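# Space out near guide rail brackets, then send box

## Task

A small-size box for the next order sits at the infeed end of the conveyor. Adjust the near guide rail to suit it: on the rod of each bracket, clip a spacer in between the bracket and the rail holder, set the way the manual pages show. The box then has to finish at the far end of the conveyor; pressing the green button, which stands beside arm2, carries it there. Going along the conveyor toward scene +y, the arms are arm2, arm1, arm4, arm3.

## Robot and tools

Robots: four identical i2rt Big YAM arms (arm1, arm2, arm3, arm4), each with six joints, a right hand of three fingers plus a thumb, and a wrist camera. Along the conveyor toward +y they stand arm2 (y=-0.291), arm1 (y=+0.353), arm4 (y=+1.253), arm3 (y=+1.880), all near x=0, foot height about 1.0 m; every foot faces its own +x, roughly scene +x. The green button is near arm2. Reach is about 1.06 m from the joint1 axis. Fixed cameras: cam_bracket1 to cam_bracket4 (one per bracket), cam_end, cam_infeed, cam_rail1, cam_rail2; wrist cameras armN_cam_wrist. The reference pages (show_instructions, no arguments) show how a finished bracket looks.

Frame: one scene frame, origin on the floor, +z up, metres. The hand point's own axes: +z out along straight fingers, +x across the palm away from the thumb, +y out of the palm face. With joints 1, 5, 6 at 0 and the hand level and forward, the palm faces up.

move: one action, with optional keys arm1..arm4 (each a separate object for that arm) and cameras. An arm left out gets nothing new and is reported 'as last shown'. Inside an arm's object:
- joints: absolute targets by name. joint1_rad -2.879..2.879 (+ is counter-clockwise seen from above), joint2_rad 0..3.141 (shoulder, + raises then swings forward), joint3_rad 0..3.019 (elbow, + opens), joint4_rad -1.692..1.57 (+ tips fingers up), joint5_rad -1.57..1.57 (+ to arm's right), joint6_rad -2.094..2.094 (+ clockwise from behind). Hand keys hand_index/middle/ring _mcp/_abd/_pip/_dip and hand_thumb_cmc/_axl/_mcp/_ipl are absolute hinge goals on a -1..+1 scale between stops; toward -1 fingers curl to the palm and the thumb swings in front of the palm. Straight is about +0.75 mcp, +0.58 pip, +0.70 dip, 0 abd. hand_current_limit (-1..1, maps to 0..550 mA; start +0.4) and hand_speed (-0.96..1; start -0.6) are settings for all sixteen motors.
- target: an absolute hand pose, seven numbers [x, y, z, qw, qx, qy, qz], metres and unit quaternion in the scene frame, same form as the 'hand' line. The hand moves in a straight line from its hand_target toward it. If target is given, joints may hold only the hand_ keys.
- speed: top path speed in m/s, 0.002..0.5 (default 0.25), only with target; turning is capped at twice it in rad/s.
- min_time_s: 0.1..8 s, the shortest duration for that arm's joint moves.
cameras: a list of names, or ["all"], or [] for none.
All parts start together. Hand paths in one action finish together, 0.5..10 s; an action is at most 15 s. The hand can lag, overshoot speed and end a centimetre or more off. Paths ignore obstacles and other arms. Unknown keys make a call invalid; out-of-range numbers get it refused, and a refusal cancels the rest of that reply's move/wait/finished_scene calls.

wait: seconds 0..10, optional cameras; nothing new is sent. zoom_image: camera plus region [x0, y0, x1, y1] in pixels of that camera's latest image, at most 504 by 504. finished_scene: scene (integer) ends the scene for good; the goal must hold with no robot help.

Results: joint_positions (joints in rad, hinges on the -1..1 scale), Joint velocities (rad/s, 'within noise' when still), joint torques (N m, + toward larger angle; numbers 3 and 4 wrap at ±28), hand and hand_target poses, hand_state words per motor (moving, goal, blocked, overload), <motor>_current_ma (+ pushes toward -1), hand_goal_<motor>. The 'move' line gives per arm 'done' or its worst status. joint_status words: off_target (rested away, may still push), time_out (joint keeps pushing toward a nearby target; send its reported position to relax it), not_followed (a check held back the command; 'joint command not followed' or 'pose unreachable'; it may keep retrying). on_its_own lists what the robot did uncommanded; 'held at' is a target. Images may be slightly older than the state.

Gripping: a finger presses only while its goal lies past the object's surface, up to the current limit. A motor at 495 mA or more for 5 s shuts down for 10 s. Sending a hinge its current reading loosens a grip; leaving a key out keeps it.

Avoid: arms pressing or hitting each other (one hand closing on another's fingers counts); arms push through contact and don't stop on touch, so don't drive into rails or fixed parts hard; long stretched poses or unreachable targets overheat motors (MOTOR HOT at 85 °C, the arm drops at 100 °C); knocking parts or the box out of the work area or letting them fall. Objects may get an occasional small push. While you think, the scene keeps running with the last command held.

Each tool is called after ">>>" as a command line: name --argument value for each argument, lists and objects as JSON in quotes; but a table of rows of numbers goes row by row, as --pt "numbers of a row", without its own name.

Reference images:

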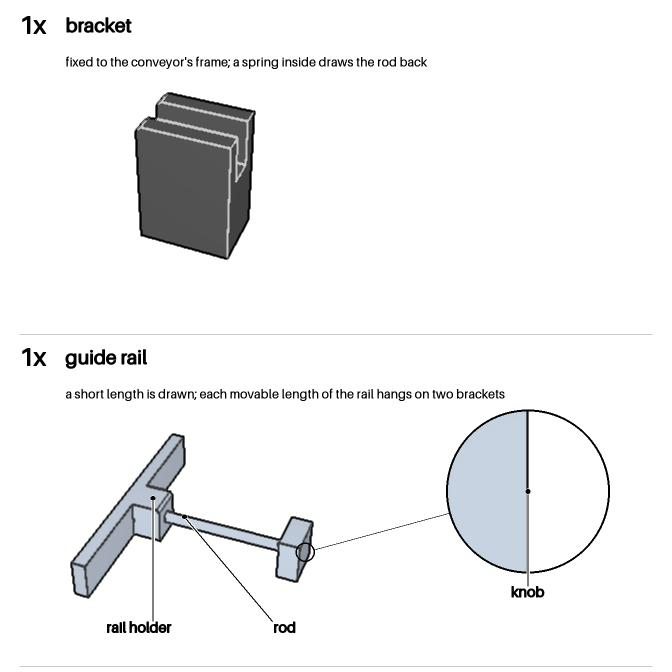

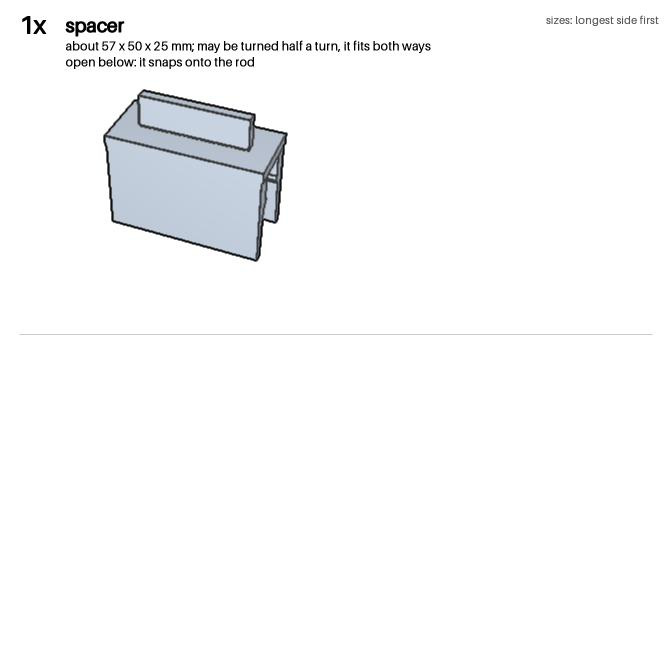

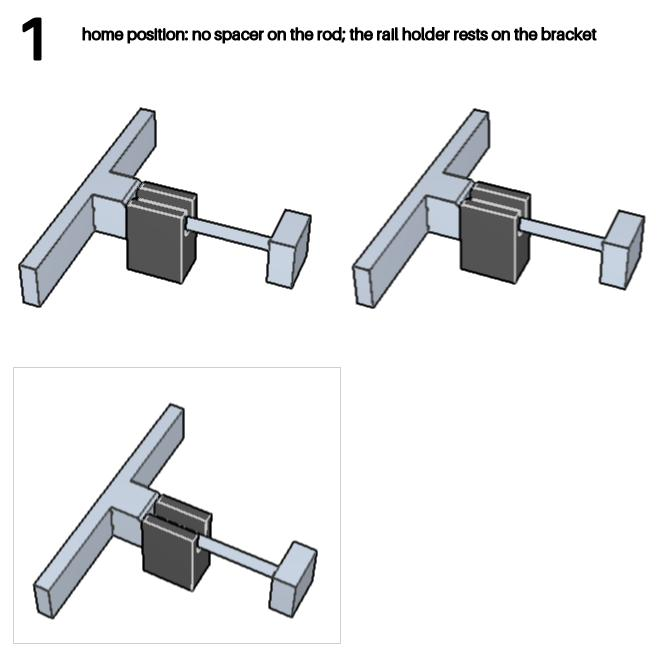

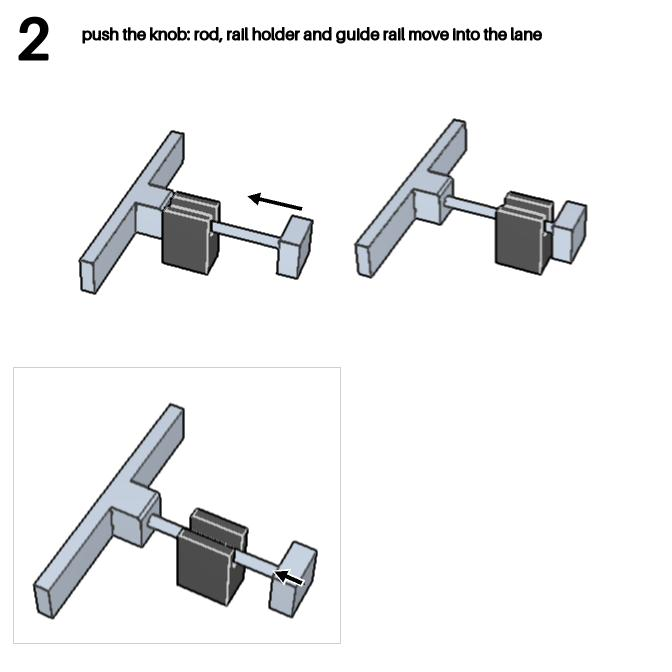

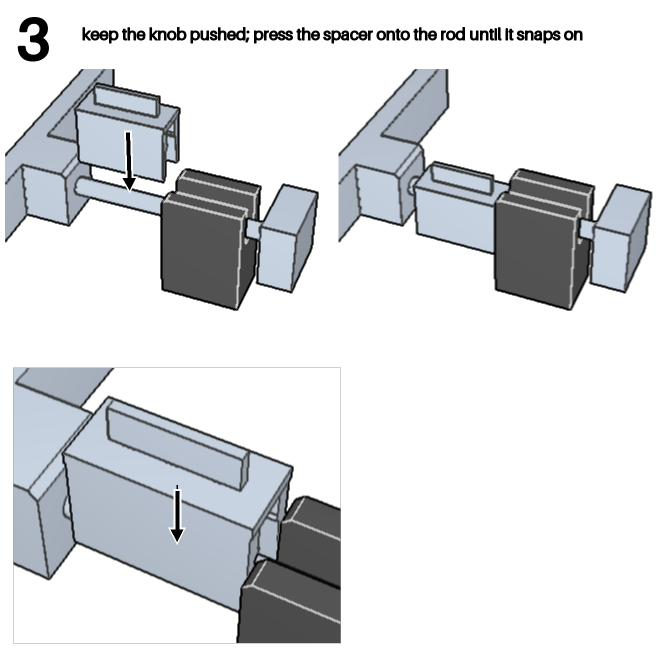

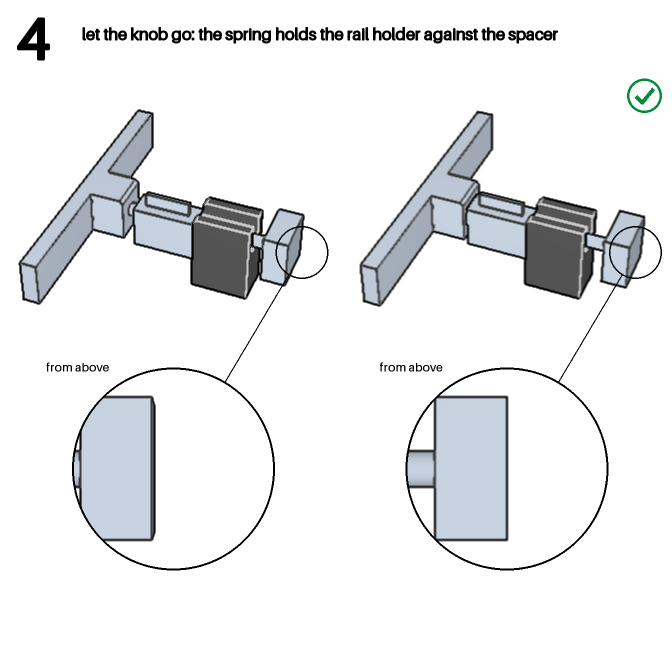

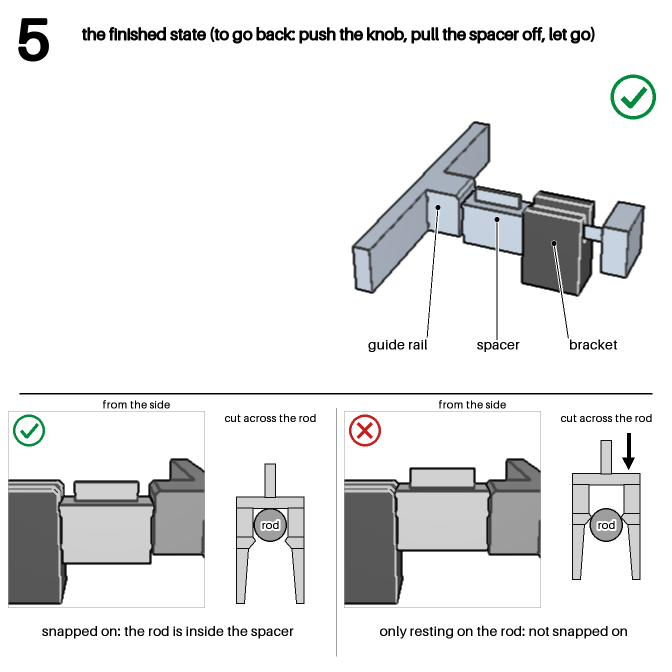

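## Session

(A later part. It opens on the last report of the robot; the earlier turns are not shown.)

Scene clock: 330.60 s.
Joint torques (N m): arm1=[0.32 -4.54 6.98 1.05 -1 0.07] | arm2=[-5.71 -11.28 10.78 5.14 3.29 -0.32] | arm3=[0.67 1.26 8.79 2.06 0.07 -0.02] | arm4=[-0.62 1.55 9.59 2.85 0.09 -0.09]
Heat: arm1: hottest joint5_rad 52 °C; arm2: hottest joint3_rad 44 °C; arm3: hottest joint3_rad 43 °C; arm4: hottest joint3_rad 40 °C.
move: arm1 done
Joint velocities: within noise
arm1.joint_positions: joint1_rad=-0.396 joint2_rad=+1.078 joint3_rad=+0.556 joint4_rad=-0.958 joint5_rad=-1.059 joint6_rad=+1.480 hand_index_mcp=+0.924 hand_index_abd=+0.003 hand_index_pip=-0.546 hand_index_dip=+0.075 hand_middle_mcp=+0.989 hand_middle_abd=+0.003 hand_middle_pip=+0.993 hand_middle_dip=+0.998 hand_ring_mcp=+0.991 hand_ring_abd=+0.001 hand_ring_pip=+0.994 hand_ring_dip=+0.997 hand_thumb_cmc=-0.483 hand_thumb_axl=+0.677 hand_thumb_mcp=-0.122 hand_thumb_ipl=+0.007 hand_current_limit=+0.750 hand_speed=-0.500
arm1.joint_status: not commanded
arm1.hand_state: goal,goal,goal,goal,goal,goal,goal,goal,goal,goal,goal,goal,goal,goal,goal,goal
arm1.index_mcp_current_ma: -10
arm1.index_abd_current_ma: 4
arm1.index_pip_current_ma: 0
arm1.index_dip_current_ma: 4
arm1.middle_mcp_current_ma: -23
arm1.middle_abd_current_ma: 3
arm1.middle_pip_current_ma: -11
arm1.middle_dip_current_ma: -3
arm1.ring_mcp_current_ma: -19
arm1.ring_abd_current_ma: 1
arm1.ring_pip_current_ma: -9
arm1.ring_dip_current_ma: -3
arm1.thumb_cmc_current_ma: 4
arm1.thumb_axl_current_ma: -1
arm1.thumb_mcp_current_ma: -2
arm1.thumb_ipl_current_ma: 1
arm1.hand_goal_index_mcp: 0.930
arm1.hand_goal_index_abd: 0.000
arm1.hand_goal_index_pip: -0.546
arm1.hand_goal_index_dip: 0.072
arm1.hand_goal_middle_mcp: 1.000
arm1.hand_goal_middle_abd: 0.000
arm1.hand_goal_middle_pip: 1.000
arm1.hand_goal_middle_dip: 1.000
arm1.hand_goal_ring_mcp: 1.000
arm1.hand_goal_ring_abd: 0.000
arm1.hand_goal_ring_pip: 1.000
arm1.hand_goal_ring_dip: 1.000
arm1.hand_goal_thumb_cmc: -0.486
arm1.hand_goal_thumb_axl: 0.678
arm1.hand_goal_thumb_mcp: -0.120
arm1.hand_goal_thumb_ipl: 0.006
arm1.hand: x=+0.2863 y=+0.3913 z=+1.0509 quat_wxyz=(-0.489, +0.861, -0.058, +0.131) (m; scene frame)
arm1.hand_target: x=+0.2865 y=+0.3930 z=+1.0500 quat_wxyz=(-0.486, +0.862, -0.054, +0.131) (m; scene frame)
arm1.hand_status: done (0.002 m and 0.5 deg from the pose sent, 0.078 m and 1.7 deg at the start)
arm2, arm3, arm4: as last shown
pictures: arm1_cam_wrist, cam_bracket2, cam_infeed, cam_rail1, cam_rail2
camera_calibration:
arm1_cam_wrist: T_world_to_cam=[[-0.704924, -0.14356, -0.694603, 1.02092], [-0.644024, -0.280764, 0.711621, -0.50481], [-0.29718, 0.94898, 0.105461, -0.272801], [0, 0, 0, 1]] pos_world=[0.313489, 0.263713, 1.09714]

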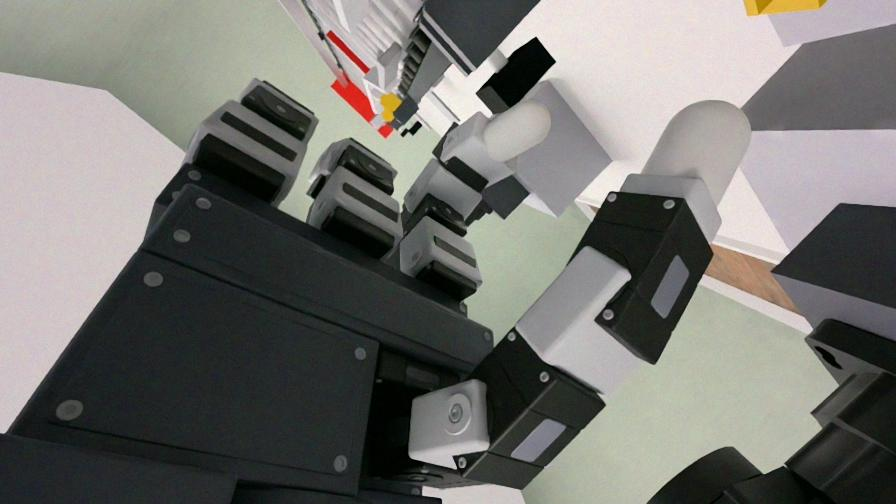

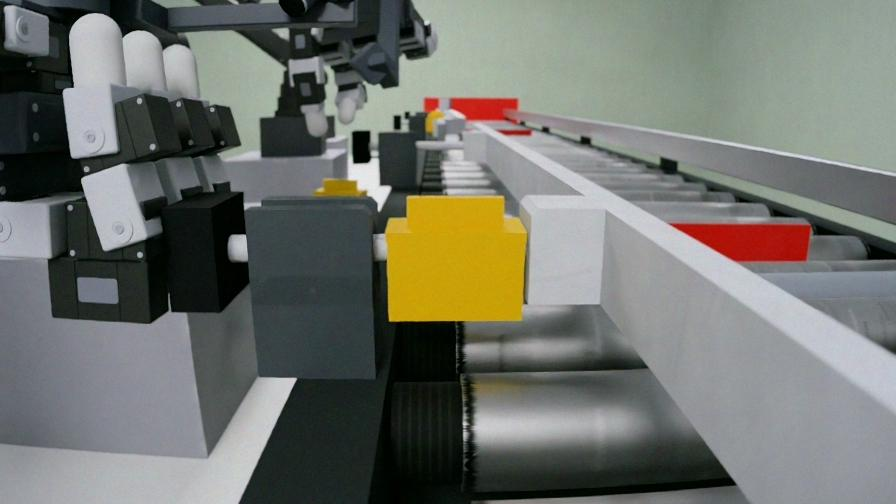

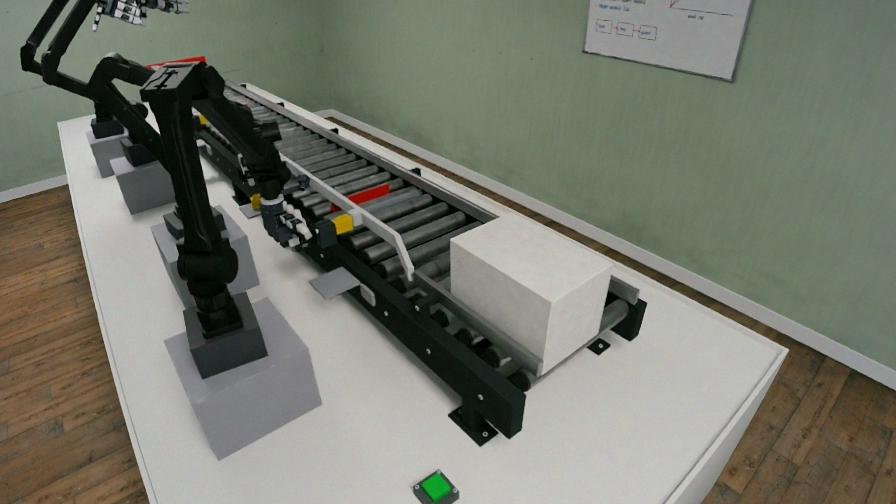

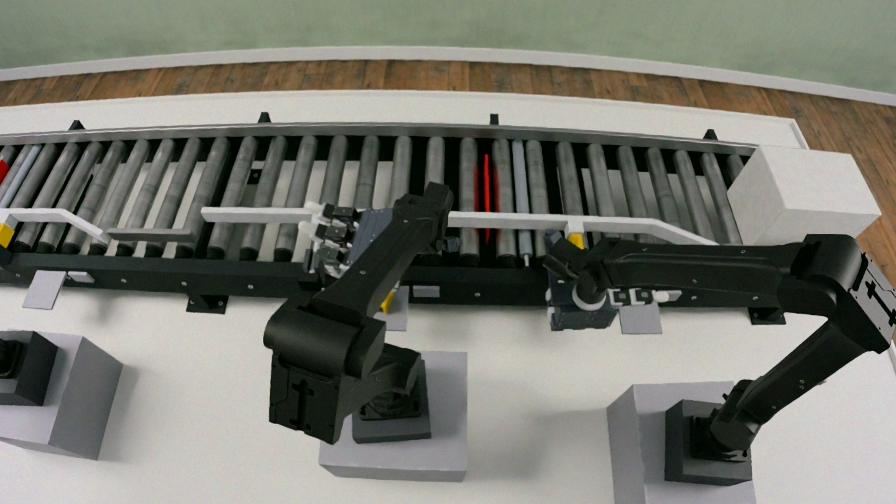

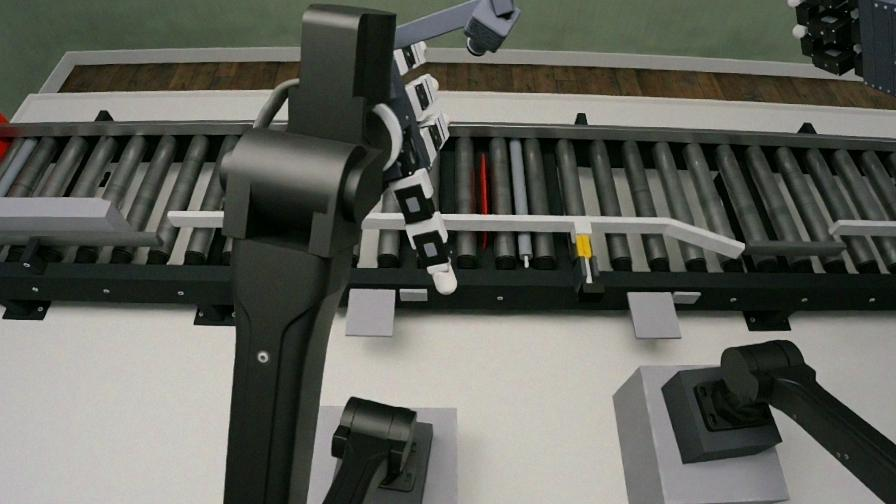

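>>> move --arm1 '{"target": [0.2915, 0.393, 0.995, 0.4863, -0.8621, 0.0543, -0.1314], "speed": 0.1}' --cameras '["cam_rail1", "arm1_cam_wrist", "cam_bracket2"]'

>>> zoom_image --camera "cam_rail1" --region '[300, 220, 480, 360]'

>>> zoom_image --camera "cam_bracket2" --region '[260, 100, 440, 240]'

Scene clock: 332.10 s.
Joint torques (N m): arm1=[0.26 -4.48 6.04 1.1 -1.05 0.08] | arm2=[-5.42 -11.63 10.85 5.18 3.19 -0.33] | arm3=[0.56 0.79 8.8 2.09 0.02 0] | arm4=[-0.44 1.49 9.65 2.85 0.09 -0.09]
Heat: arm1: hottest joint5_rad 51 °C; arm2: hottest joint3_rad 44 °C; arm3: hottest joint3_rad 43 °C; arm4: hottest joint3_rad 40 °C.
move: arm1 done
Joint velocities: within noise
arm1.joint_positions: joint1_rad=-0.391 joint2_rad=+1.215 joint3_rad=+0.477 joint4_rad=-0.724 joint5_rad=-1.057 joint6_rad=+1.491 hand_index_mcp=+0.924 hand_index_abd=+0.003 hand_index_pip=-0.546 hand_index_dip=+0.075 hand_middle_mcp=+0.989 hand_middle_abd=+0.003 hand_middle_pip=+0.993 hand_middle_dip=+0.998 hand_ring_mcp=+0.991 hand_ring_abd=+0.001 hand_ring_pip=+0.994 hand_ring_dip=+0.997 hand_thumb_cmc=-0.483 hand_thumb_axl=+0.677 hand_thumb_mcp=-0.122 hand_thumb_ipl=+0.007 hand_current_limit=+0.750 hand_speed=-0.500
arm1.joint_status: not commanded
arm1.hand_state: goal,goal,goal,goal,goal,goal,goal,goal,goal,goal,goal,goal,goal,goal,goal,goal
arm1.index_mcp_current_ma: -10
arm1.index_abd_current_ma: 4
arm1.index_pip_current_ma: 0
arm1.index_dip_current_ma: 4
arm1.middle_mcp_current_ma: -23
arm1.middle_abd_current_ma: 3
arm1.middle_pip_current_ma: -11
arm1.middle_dip_current_ma: -3
arm1.ring_mcp_current_ma: -19
arm1.ring_abd_current_ma: 1
arm1.ring_pip_current_ma: -9
arm1.ring_dip_current_ma: -3
arm1.thumb_cmc_current_ma: 4
arm1.thumb_axl_current_ma: -1
arm1.thumb_mcp_current_ma: -2
arm1.thumb_ipl_current_ma: 1
arm1.hand_goal_index_mcp: 0.930
arm1.hand_goal_index_abd: 0.000
arm1.hand_goal_index_pip: -0.546
arm1.hand_goal_index_dip: 0.072
arm1.hand_goal_middle_mcp: 1.000
arm1.hand_goal_middle_abd: 0.000
arm1.hand_goal_middle_pip: 1.000
arm1.hand_goal_middle_dip: 1.000
arm1.hand_goal_ring_mcp: 1.000
arm1.hand_goal_ring_abd: 0.000
arm1.hand_goal_ring_pip: 1.000
arm1.hand_goal_ring_dip: 1.000
arm1.hand_goal_thumb_cmc: -0.486
arm1.hand_goal_thumb_axl: 0.678
arm1.hand_goal_thumb_mcp: -0.120
arm1.hand_goal_thumb_ipl: 0.006
arm1.hand: x=+0.2914 y=+0.3909 z=+0.9972 quat_wxyz=(-0.487, +0.861, -0.056, +0.134) (m; scene frame)
arm1.hand_target: x=+0.2915 y=+0.3929 z=+0.9951 quat_wxyz=(-0.486, +0.862, -0.054, +0.131) (m; scene frame)
arm1.hand_status: done (0.003 m and 0.4 deg from the pose sent, 0.056 m and 0.5 deg at the start)
arm2, arm3, arm4: as last shown
pictures: arm1_cam_wrist, cam_bracket2, cam_rail1
camera_calibration:
arm1_cam_wrist: T_world_to_cam=[[-0.700262, -0.14529, -0.698945, 0.990812], [-0.64912, -0.277892, 0.708109, -0.459553], [-0.297112, 0.949561, 0.100287, -0.260294], [0, 0, 0, 1]] pos_world=[0.318186, 0.263414, 1.04404]

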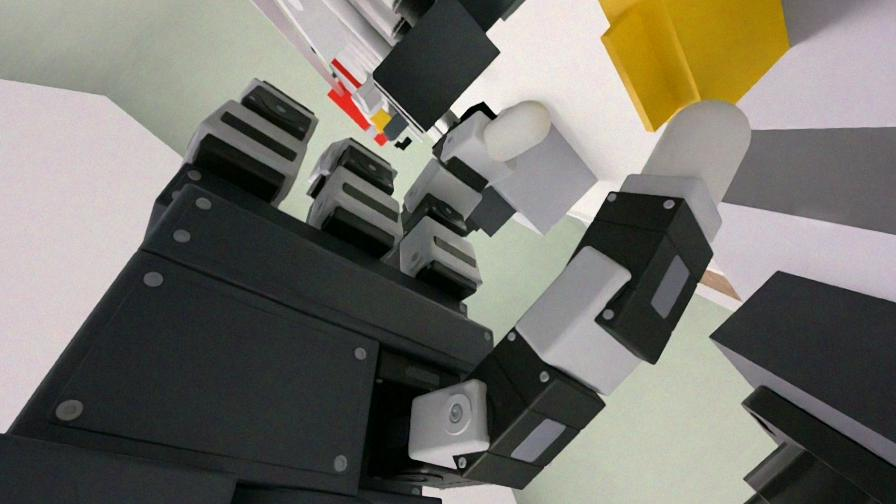

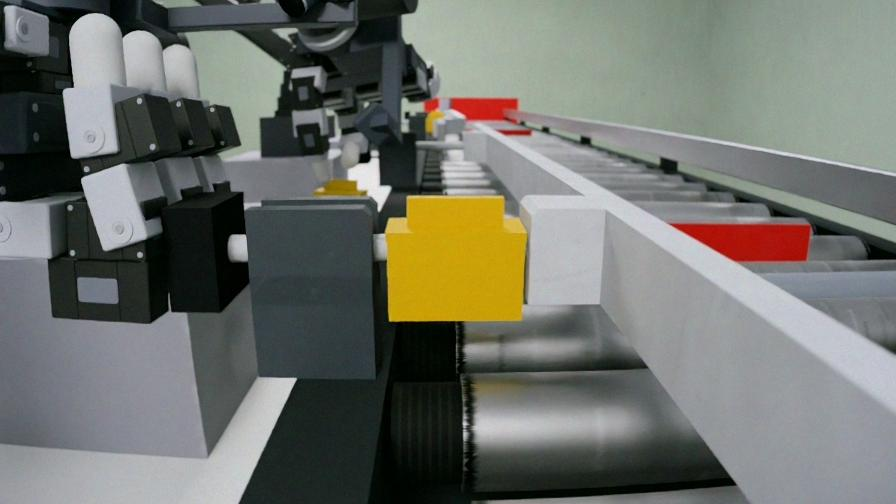

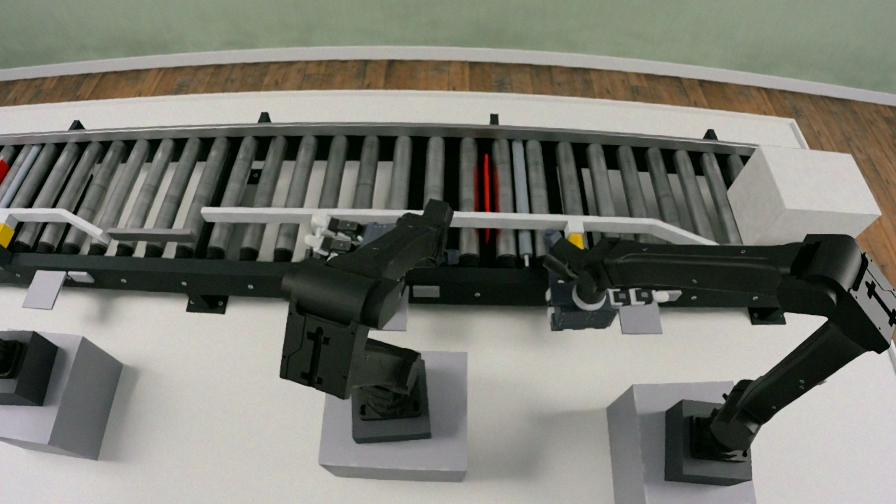

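Scaled by 2.800 from the camera's 896x504 image, which has a finer 1280x720 frame.

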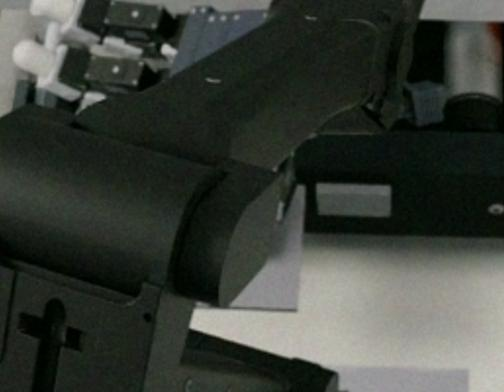

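Scaled by 2.800 from the camera's 896x504 image, which has a finer 1280x720 frame.

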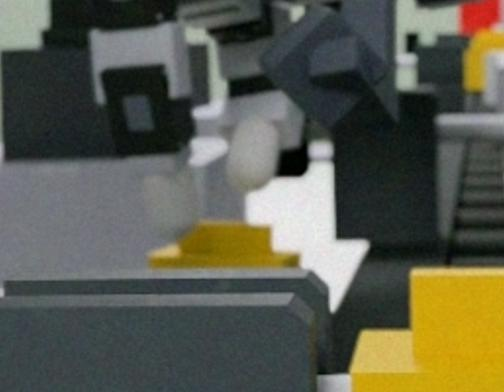

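>>> zoom_image --camera "arm1_cam_wrist" --region '[500, 0, 860, 200]'

Scaled by 1.400 from the camera's 896x504 image, which has a finer 1280x720 frame.

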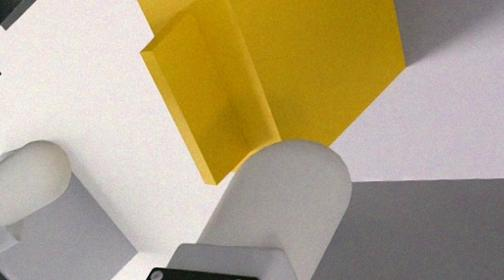

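>>> wait --seconds 0.1 --cameras '["cam_infeed", "cam_rail2"]'

>>> zoom_image --camera "cam_infeed" --region '[210, 130, 300, 220]'

>>> zoom_image --camera "cam_rail2" --region '[330, 200, 490, 340]'

Scene clock: 333.53 s.
Joint torques (N m): arm1=[0.26 -4.54 6.05 1.1 -1.05 0.08] | arm2=[-6.01 -12.4 11.08 5.16 3.31 -0.35] | arm3=[0.67 1.03 8.7 2.13 0.03 -0.05] | arm4=[-0.56 1.44 9.62 2.85 0.09 -0.09]
Heat: arm1: hottest joint5_rad 51 °C; arm2: hottest joint3_rad 44 °C; arm3: hottest joint3_rad 43 °C; arm4: hottest joint3_rad 40 °C.
Joint velocities: within noise
arm1.joint_positions: joint1_rad=-0.391 joint2_rad=+1.215 joint3_rad=+0.477 joint4_rad=-0.724 joint5_rad=-1.057 joint6_rad=+1.492 hand_index_mcp=+0.924 hand_index_abd=+0.003 hand_index_pip=-0.546 hand_index_dip=+0.075 hand_middle_mcp=+0.989 hand_middle_abd=+0.003 hand_middle_pip=+0.993 hand_middle_dip=+0.998 hand_ring_mcp=+0.991 hand_ring_abd=+0.001 hand_ring_pip=+0.994 hand_ring_dip=+0.997 hand_thumb_cmc=-0.483 hand_thumb_axl=+0.677 hand_thumb_mcp=-0.122 hand_thumb_ipl=+0.007 hand_current_limit=+0.750 hand_speed=-0.500
arm1.joint_status: not commanded
arm1.hand_state: goal,goal,goal,goal,goal,goal,goal,goal,goal,goal,goal,goal,goal,goal,goal,goal
arm1.index_mcp_current_ma: -10
arm1.index_abd_current_ma: 4
arm1.index_pip_current_ma: 0
arm1.index_dip_current_ma: 4
arm1.middle_mcp_current_ma: -23
arm1.middle_abd_current_ma: 3
arm1.middle_pip_current_ma: -11
arm1.middle_dip_current_ma: -3
arm1.ring_mcp_current_ma: -19
arm1.ring_abd_current_ma: 1
arm1.ring_pip_current_ma: -9
arm1.ring_dip_current_ma: -3
arm1.thumb_cmc_current_ma: 4
arm1.thumb_axl_current_ma: -1
arm1.thumb_mcp_current_ma: -2
arm1.thumb_ipl_current_ma: 1
arm1.hand_goal_index_mcp: 0.930
arm1.hand_goal_index_abd: 0.000
arm1.hand_goal_index_pip: -0.546
arm1.hand_goal_index_dip: 0.072
arm1.hand_goal_middle_mcp: 1.000
arm1.hand_goal_middle_abd: 0.000
arm1.hand_goal_middle_pip: 1.000
arm1.hand_goal_middle_dip: 1.000
arm1.hand_goal_ring_mcp: 1.000
arm1.hand_goal_ring_abd: 0.000
arm1.hand_goal_ring_pip: 1.000
arm1.hand_goal_ring_dip: 1.000
arm1.hand_goal_thumb_cmc: -0.486
arm1.hand_goal_thumb_axl: 0.678
arm1.hand_goal_thumb_mcp: -0.120
arm1.hand_goal_thumb_ipl: 0.006
arm1.hand: x=+0.2913 y=+0.3909 z=+0.9972 quat_wxyz=(-0.487, +0.861, -0.056, +0.134) (m; scene frame)
arm1.hand_target: x=+0.2915 y=+0.3929 z=+0.9951 quat_wxyz=(-0.486, +0.862, -0.054, +0.131) (m; scene frame)
arm1.hand_status: done (0.003 m and 0.4 deg from the pose sent, 0.056 m and 0.5 deg at the start)
arm2.joint_positions: joint1_rad=+0.964 joint2_rad=+1.648 joint3_rad=+0.846 joint4_rad=-0.798 joint5_rad=+0.057 joint6_rad=+0.791 hand_index_mcp=-0.459 hand_index_abd=-0.037 hand_index_pip=-0.992 hand_index_dip=+0.837 hand_middle_mcp=-0.473 hand_middle_abd=+0.004 hand_middle_pip=-0.997 hand_middle_dip=+0.838 hand_ring_mcp=-0.467 hand_ring_abd=+0.001 hand_ring_pip=-0.998 hand_ring_dip=+0.842 hand_thumb_cmc=+0.712 hand_thumb_axl=+0.677 hand_thumb_mcp=+0.221 hand_thumb_ipl=+0.165 hand_current_limit=+0.600 hand_speed=-0.500
arm2.joint_status: not commanded
arm2.hand_state: goal,blocked,goal,goal,goal,goal,goal,goal,goal,goal,goal,goal,goal,goal,goal,goal
arm2.index_mcp_current_ma: 6
arm2.index_abd_current_ma: -16
arm2.index_pip_current_ma: 1
arm2.index_dip_current_ma: 0
arm2.middle_mcp_current_ma: 1
arm2.middle_abd_current_ma: 0
arm2.middle_pip_current_ma: 0
arm2.middle_dip_current_ma: 0
arm2.ring_mcp_current_ma: 2
arm2.ring_abd_current_ma: 0
arm2.ring_pip_current_ma: 0
arm2.ring_dip_current_ma: 0
arm2.thumb_cmc_current_ma: 0
arm2.thumb_axl_current_ma: 0
arm2.thumb_mcp_current_ma: -1
arm2.thumb_ipl_current_ma: 0
arm2.hand_goal_index_mcp: -0.478
arm2.hand_goal_index_abd: 0.000
arm2.hand_goal_index_pip: -1.000
arm2.hand_goal_index_dip: 0.840
arm2.hand_goal_middle_mcp: -0.478
arm2.hand_goal_middle_abd: 0.000
arm2.hand_goal_middle_pip: -1.000
arm2.hand_goal_middle_dip: 0.840
arm2.hand_goal_ring_mcp: -0.478
arm2.hand_goal_ring_abd: 0.000
arm2.hand_goal_ring_pip: -1.000
arm2.hand_goal_ring_dip: 0.840
arm2.hand_goal_thumb_cmc: 0.714
arm2.hand_goal_thumb_axl: 0.678
arm2.hand_goal_thumb_mcp: 0.226
arm2.hand_goal_thumb_ipl: 0.168
arm2.hand: x=+0.2881 y=-0.0447 z=+0.9922 quat_wxyz=(+0.027, +0.699, +0.715, -0.017) (m; scene frame)
arm2.hand_target: x=+0.3525 y=-0.0354 z=+1.0221 quat_wxyz=(+0.065, +0.707, +0.702, +0.058) (m; scene frame)
arm2.hand_status: not commanded
arm3.joint_positions: joint1_rad=-0.066 joint2_rad=+0.623 joint3_rad=+1.407 joint4_rad=-1.267 joint5_rad=-0.036 joint6_rad=+1.128 hand_index_mcp=+0.754 hand_index_abd=+0.001 hand_index_pip=+0.577 hand_index_dip=+0.696 hand_middle_mcp=+0.754 hand_middle_abd=+0.001 hand_middle_pip=+0.577 hand_middle_dip=+0.696 hand_ring_mcp=+0.754 hand_ring_abd=+0.001 hand_ring_pip=+0.577 hand_ring_dip=+0.696 hand_thumb_cmc=+0.714 hand_thumb_axl=+0.677 hand_thumb_mcp=+0.226 hand_thumb_ipl=+0.168 hand_current_limit=+0.400 hand_speed=-0.600
arm3.joint_status: not commanded
arm3.hand_state: goal,goal,goal,goal,goal,goal,goal,goal,goal,goal,goal,goal,goal,goal,goal,goal
arm3.index_mcp_current_ma: 0
arm3.index_abd_current_ma: 0
arm3.index_pip_current_ma: 1
arm3.index_dip_current_ma: 0
arm3.middle_mcp_current_ma: 0
arm3.middle_abd_current_ma: 1
arm3.middle_pip_current_ma: 1
arm3.middle_dip_current_ma: 0
arm3.ring_mcp_current_ma: 0
arm3.ring_abd_current_ma: 0
arm3.ring_pip_current_ma: 1
arm3.ring_dip_current_ma: 0
arm3.thumb_cmc_current_ma: 0
arm3.thumb_axl_current_ma: -1
arm3.thumb_mcp_current_ma: 0
arm3.thumb_ipl_current_ma: 0
arm3.hand_goal_index_mcp: 0.754
arm3.hand_goal_index_abd: 0.000
arm3.hand_goal_index_pip: 0.576
arm3.hand_goal_index_dip: 0.696
arm3.hand_goal_middle_mcp: 0.754
arm3.hand_goal_middle_abd: 0.000
arm3.hand_goal_middle_pip: 0.576
arm3.hand_goal_middle_dip: 0.696
arm3.hand_goal_ring_mcp: 0.754
arm3.hand_goal_ring_abd: 0.000
arm3.hand_goal_ring_pip: 0.576
arm3.hand_goal_ring_dip: 0.696
arm3.hand_goal_thumb_cmc: 0.714
arm3.hand_goal_thumb_axl: 0.678
arm3.hand_goal_thumb_mcp: 0.226
arm3.hand_goal_thumb_ipl: 0.168
arm3.hand: x=+0.1674 y=+1.7468 z=+1.5789 quat_wxyz=(+0.148, +0.846, +0.109, +0.500) (m; scene frame)
arm3.hand_target: x=+0.1644 y=+1.7474 z=+1.5900 quat_wxyz=(+0.152, +0.840, +0.109, +0.510) (m; scene frame)
arm3.hand_status: not commanded
arm4.joint_positions: joint1_rad=+0.036 joint2_rad=+0.636 joint3_rad=+1.438 joint4_rad=-1.159 joint5_rad=-0.065 joint6_rad=+1.072 hand_index_mcp=+0.755 hand_index_abd=+0.001 hand_index_pip=+0.577 hand_index_dip=+0.696 hand_middle_mcp=+0.755 hand_middle_abd=+0.001 hand_middle_pip=+0.577 hand_middle_dip=+0.696 hand_ring_mcp=+0.755 hand_ring_abd=+0.001 hand_ring_pip=+0.577 hand_ring_dip=+0.696 hand_thumb_cmc=+0.715 hand_thumb_axl=+0.677 hand_thumb_mcp=+0.226 hand_thumb_ipl=+0.168 hand_current_limit=+0.400 hand_speed=-0.600
arm4.joint_status: not commanded
arm4.hand_state: goal,goal,goal,goal,goal,goal,goal,goal,goal,goal,goal,goal,goal,goal,goal,goal
arm4.index_mcp_current_ma: 2
arm4.index_abd_current_ma: 1
arm4.index_pip_current_ma: 1
arm4.index_dip_current_ma: 0
arm4.middle_mcp_current_ma: 2
arm4.middle_abd_current_ma: 0
arm4.middle_pip_current_ma: 1
arm4.middle_dip_current_ma: 0
arm4.ring_mcp_current_ma: 2
arm4.ring_abd_current_ma: 1
arm4.ring_pip_current_ma: 1
arm4.ring_dip_current_ma: 0
arm4.thumb_cmc_current_ma: 2
arm4.thumb_axl_current_ma: -1
arm4.thumb_mcp_current_ma: 0
arm4.thumb_ipl_current_ma: 0
arm4.hand_goal_index_mcp: 0.754
arm4.hand_goal_index_abd: 0.000
arm4.hand_goal_index_pip: 0.576
arm4.hand_goal_index_dip: 0.696
arm4.hand_goal_middle_mcp: 0.754
arm4.hand_goal_middle_abd: 0.000
arm4.hand_goal_middle_pip: 0.576
arm4.hand_goal_middle_dip: 0.696
arm4.hand_goal_ring_mcp: 0.754
arm4.hand_goal_ring_abd: 0.000
arm4.hand_goal_ring_pip: 0.576
arm4.hand_goal_ring_dip: 0.696
arm4.hand_goal_thumb_cmc: 0.714
arm4.hand_goal_thumb_axl: 0.678
arm4.hand_goal_thumb_mcp: 0.226
arm4.hand_goal_thumb_ipl: 0.168
arm4.hand: x=+0.3151 y=+1.2167 z=+1.6294 quat_wxyz=(+0.081, +0.779, +0.272, +0.559) (m; scene frame)
arm4.hand_target: x=+0.3107 y=+1.2162 z=+1.6444 quat_wxyz=(+0.084, +0.770, +0.270, +0.572) (m; scene frame)
arm4.hand_status: not commanded
wait: 0.10 s; at rest from the start
pictures: cam_infeed, cam_rail2

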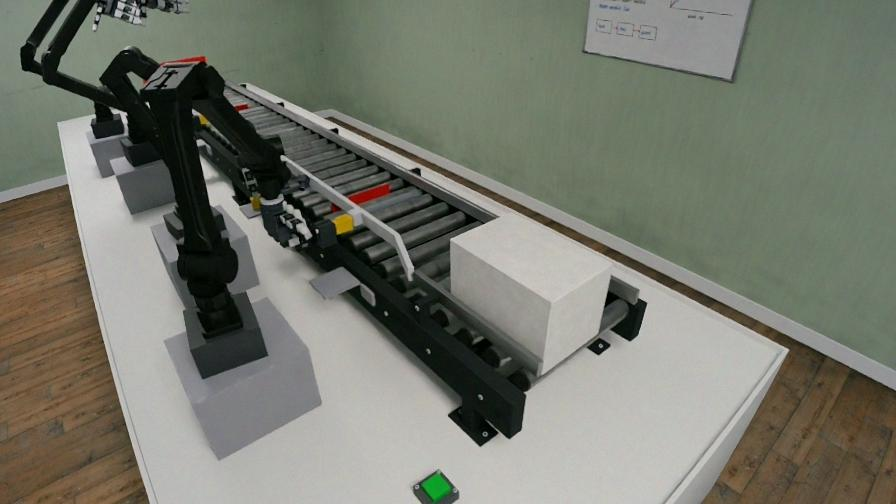

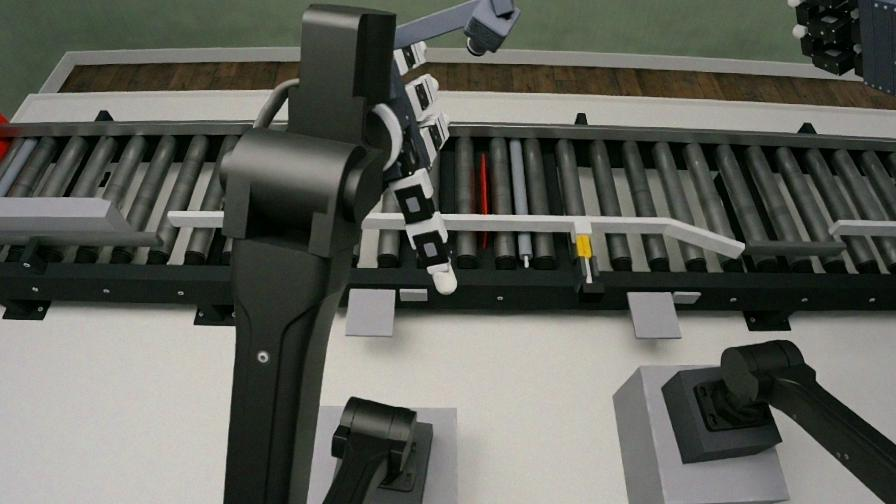

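Scaled by 5.600 from the camera's 896x504 image, which has a finer 1280x720 frame.

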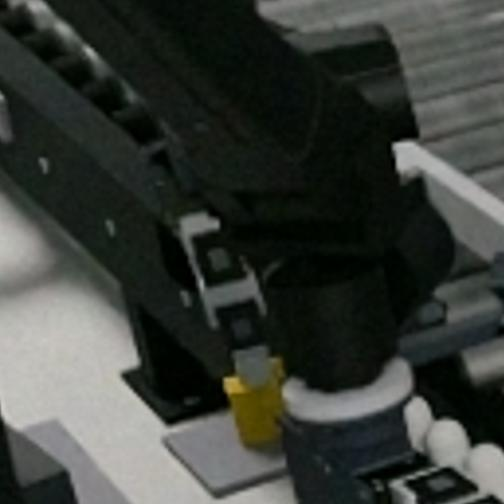

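Scaled by 3.150 from the camera's 896x504 image, which has a finer 1280x720 frame.

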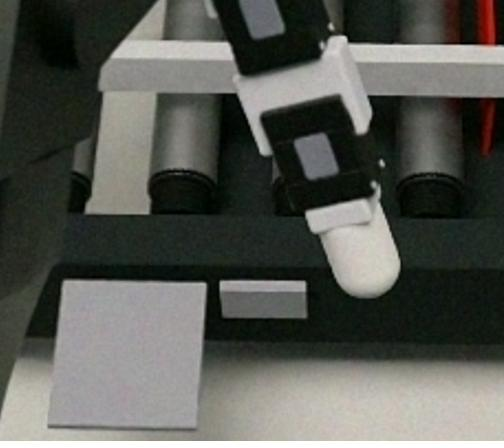

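>>> move --arm1 '{"target": [0.2915, 0.393, 0.974, 0.4863, -0.8621, 0.0543, -0.1314], "speed": 0.1}' --cameras '["cam_infeed", "arm1_cam_wrist", "cam_bracket2"]'

>>> zoom_image --camera "cam_infeed" --region '[210, 130, 300, 220]'

>>> zoom_image --camera "cam_bracket2" --region '[260, 100, 440, 240]'

>>> zoom_image --camera "arm1_cam_wrist" --region '[500, 0, 860, 200]'

Scene clock: 334.70 s.
Joint torques (N m): arm1=[0.38 -4.66 5.44 1.07 -1.05 0.07] | arm2=[-5.6 -10.81 10.88 5.26 3.22 -0.31] | arm3=[0.73 1.03 8.79 2.15 0.03 0.03] | arm4=[-0.5 1.55 9.68 2.86 0.1 -0.09]
Heat: arm1: hottest joint5_rad 51 °C; arm2: hottest joint3_rad 44 °C; arm3: hottest joint3_rad 43 °C; arm4: hottest joint3_rad 40 °C.
move: arm1 done
Joint velocities: within noise
arm1.joint_positions: joint1_rad=-0.391 joint2_rad=+1.276 joint3_rad=+0.451 joint4_rad=-0.633 joint5_rad=-1.057 joint6_rad=+1.492 hand_index_mcp=+0.924 hand_index_abd=+0.003 hand_index_pip=-0.546 hand_index_dip=+0.075 hand_middle_mcp=+0.989 hand_middle_abd=+0.003 hand_middle_pip=+0.993 hand_middle_dip=+0.998 hand_ring_mcp=+0.991 hand_ring_abd=+0.001 hand_ring_pip=+0.994 hand_ring_dip=+0.997 hand_thumb_cmc=-0.483 hand_thumb_axl=+0.677 hand_thumb_mcp=-0.122 hand_thumb_ipl=+0.007 hand_current_limit=+0.750 hand_speed=-0.500
arm1.joint_status: not commanded
arm1.hand_state: goal,goal,goal,goal,goal,goal,goal,goal,goal,goal,goal,goal,goal,goal,goal,goal
arm1.index_mcp_current_ma: -10
arm1.index_abd_current_ma: 4
arm1.index_pip_current_ma: 0
arm1.index_dip_current_ma: 4
arm1.middle_mcp_current_ma: -23
arm1.middle_abd_current_ma: 3
arm1.middle_pip_current_ma: -11
arm1.middle_dip_current_ma: -3
arm1.ring_mcp_current_ma: -19
arm1.ring_abd_current_ma: 1
arm1.ring_pip_current_ma: -9
arm1.ring_dip_current_ma: -3
arm1.thumb_cmc_current_ma: 4
arm1.thumb_axl_current_ma: -1
arm1.thumb_mcp_current_ma: -2
arm1.thumb_ipl_current_ma: 1
arm1.hand_goal_index_mcp: 0.930
arm1.hand_goal_index_abd: 0.000
arm1.hand_goal_index_pip: -0.546
arm1.hand_goal_index_dip: 0.072
arm1.hand_goal_middle_mcp: 1.000
arm1.hand_goal_middle_abd: 0.000
arm1.hand_goal_middle_pip: 1.000
arm1.hand_goal_middle_dip: 1.000
arm1.hand_goal_ring_mcp: 1.000
arm1.hand_goal_ring_abd: 0.000
arm1.hand_goal_ring_pip: 1.000
arm1.hand_goal_ring_dip: 1.000
arm1.hand_goal_thumb_cmc: -0.486
arm1.hand_goal_thumb_axl: 0.678
arm1.hand_goal_thumb_mcp: -0.120
arm1.hand_goal_thumb_ipl: 0.006
arm1.hand: x=+0.2922 y=+0.3906 z=+0.9772 quat_wxyz=(-0.487, +0.861, -0.055, +0.136) (m; scene frame)
arm1.hand_target: x=+0.2913 y=+0.3930 z=+0.9741 quat_wxyz=(-0.486, +0.862, -0.054, +0.131) (m; scene frame)
arm1.hand_status: done (0.004 m and 0.5 deg from the pose sent, 0.023 m and 0.4 deg at the start)
arm2, arm3, arm4: as last shown
pictures: arm1_cam_wrist, cam_bracket2, cam_infeed
camera_calibration:
arm1_cam_wrist: T_world_to_cam=[[-0.697904, -0.145855, -0.701182, 0.978983], [-0.651551, -0.277166, 0.706159, -0.442548], [-0.297341, 0.949687, 0.0984034, -0.255962], [0, 0, 0, 1]] pos_world=[0.318785, 0.263214, 1.02414]

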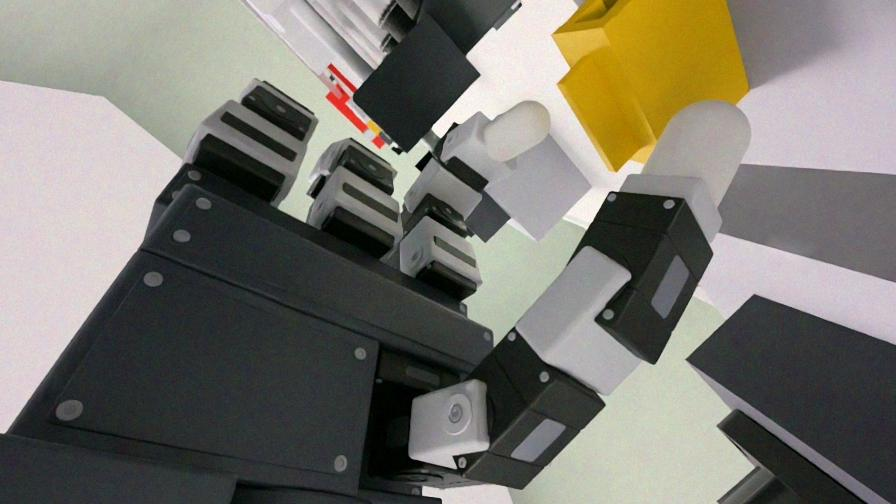

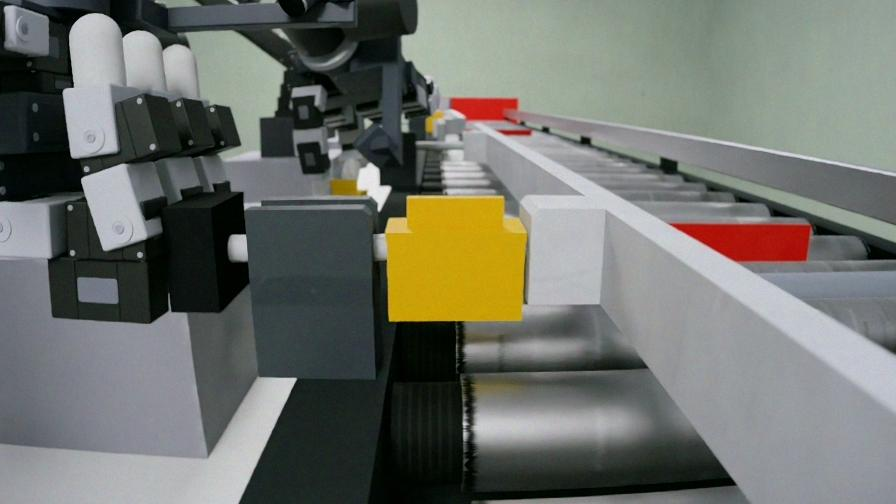

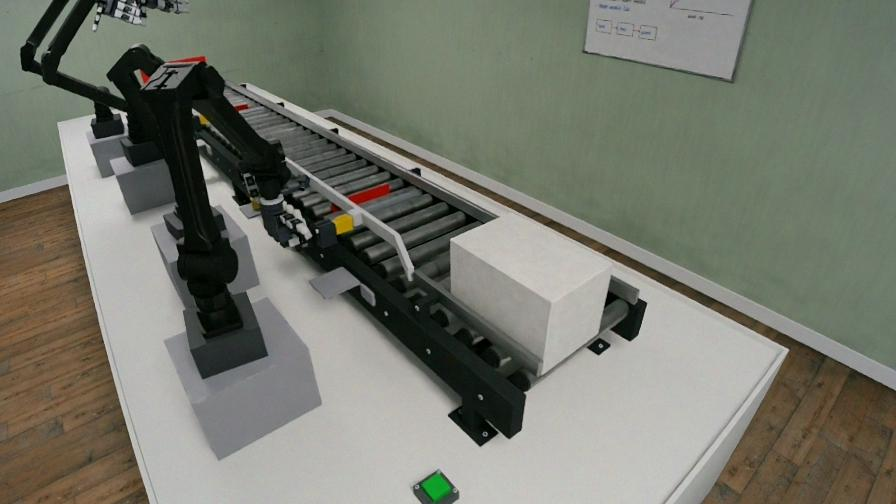

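Scaled by 5.600 from the camera's 896x504 image, which has a finer 1280x720 frame.

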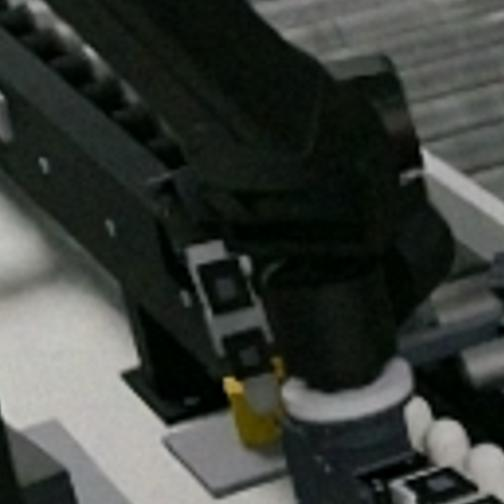

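Scaled by 2.800 from the camera's 896x504 image, which has a finer 1280x720 frame.

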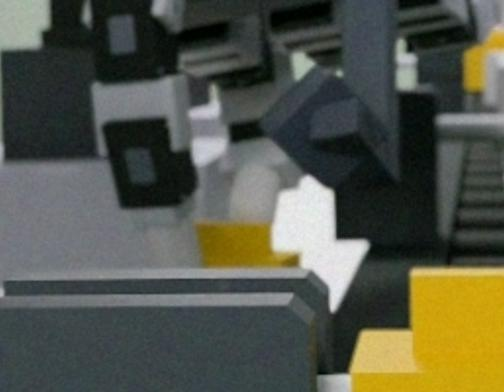

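Scaled by 1.400 from the camera's 896x504 image, which has a finer 1280x720 frame.

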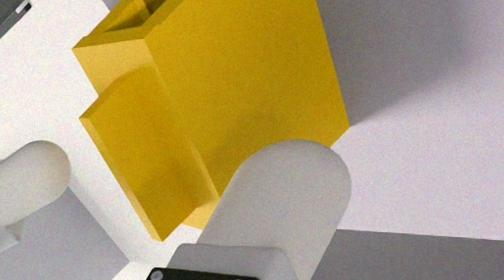

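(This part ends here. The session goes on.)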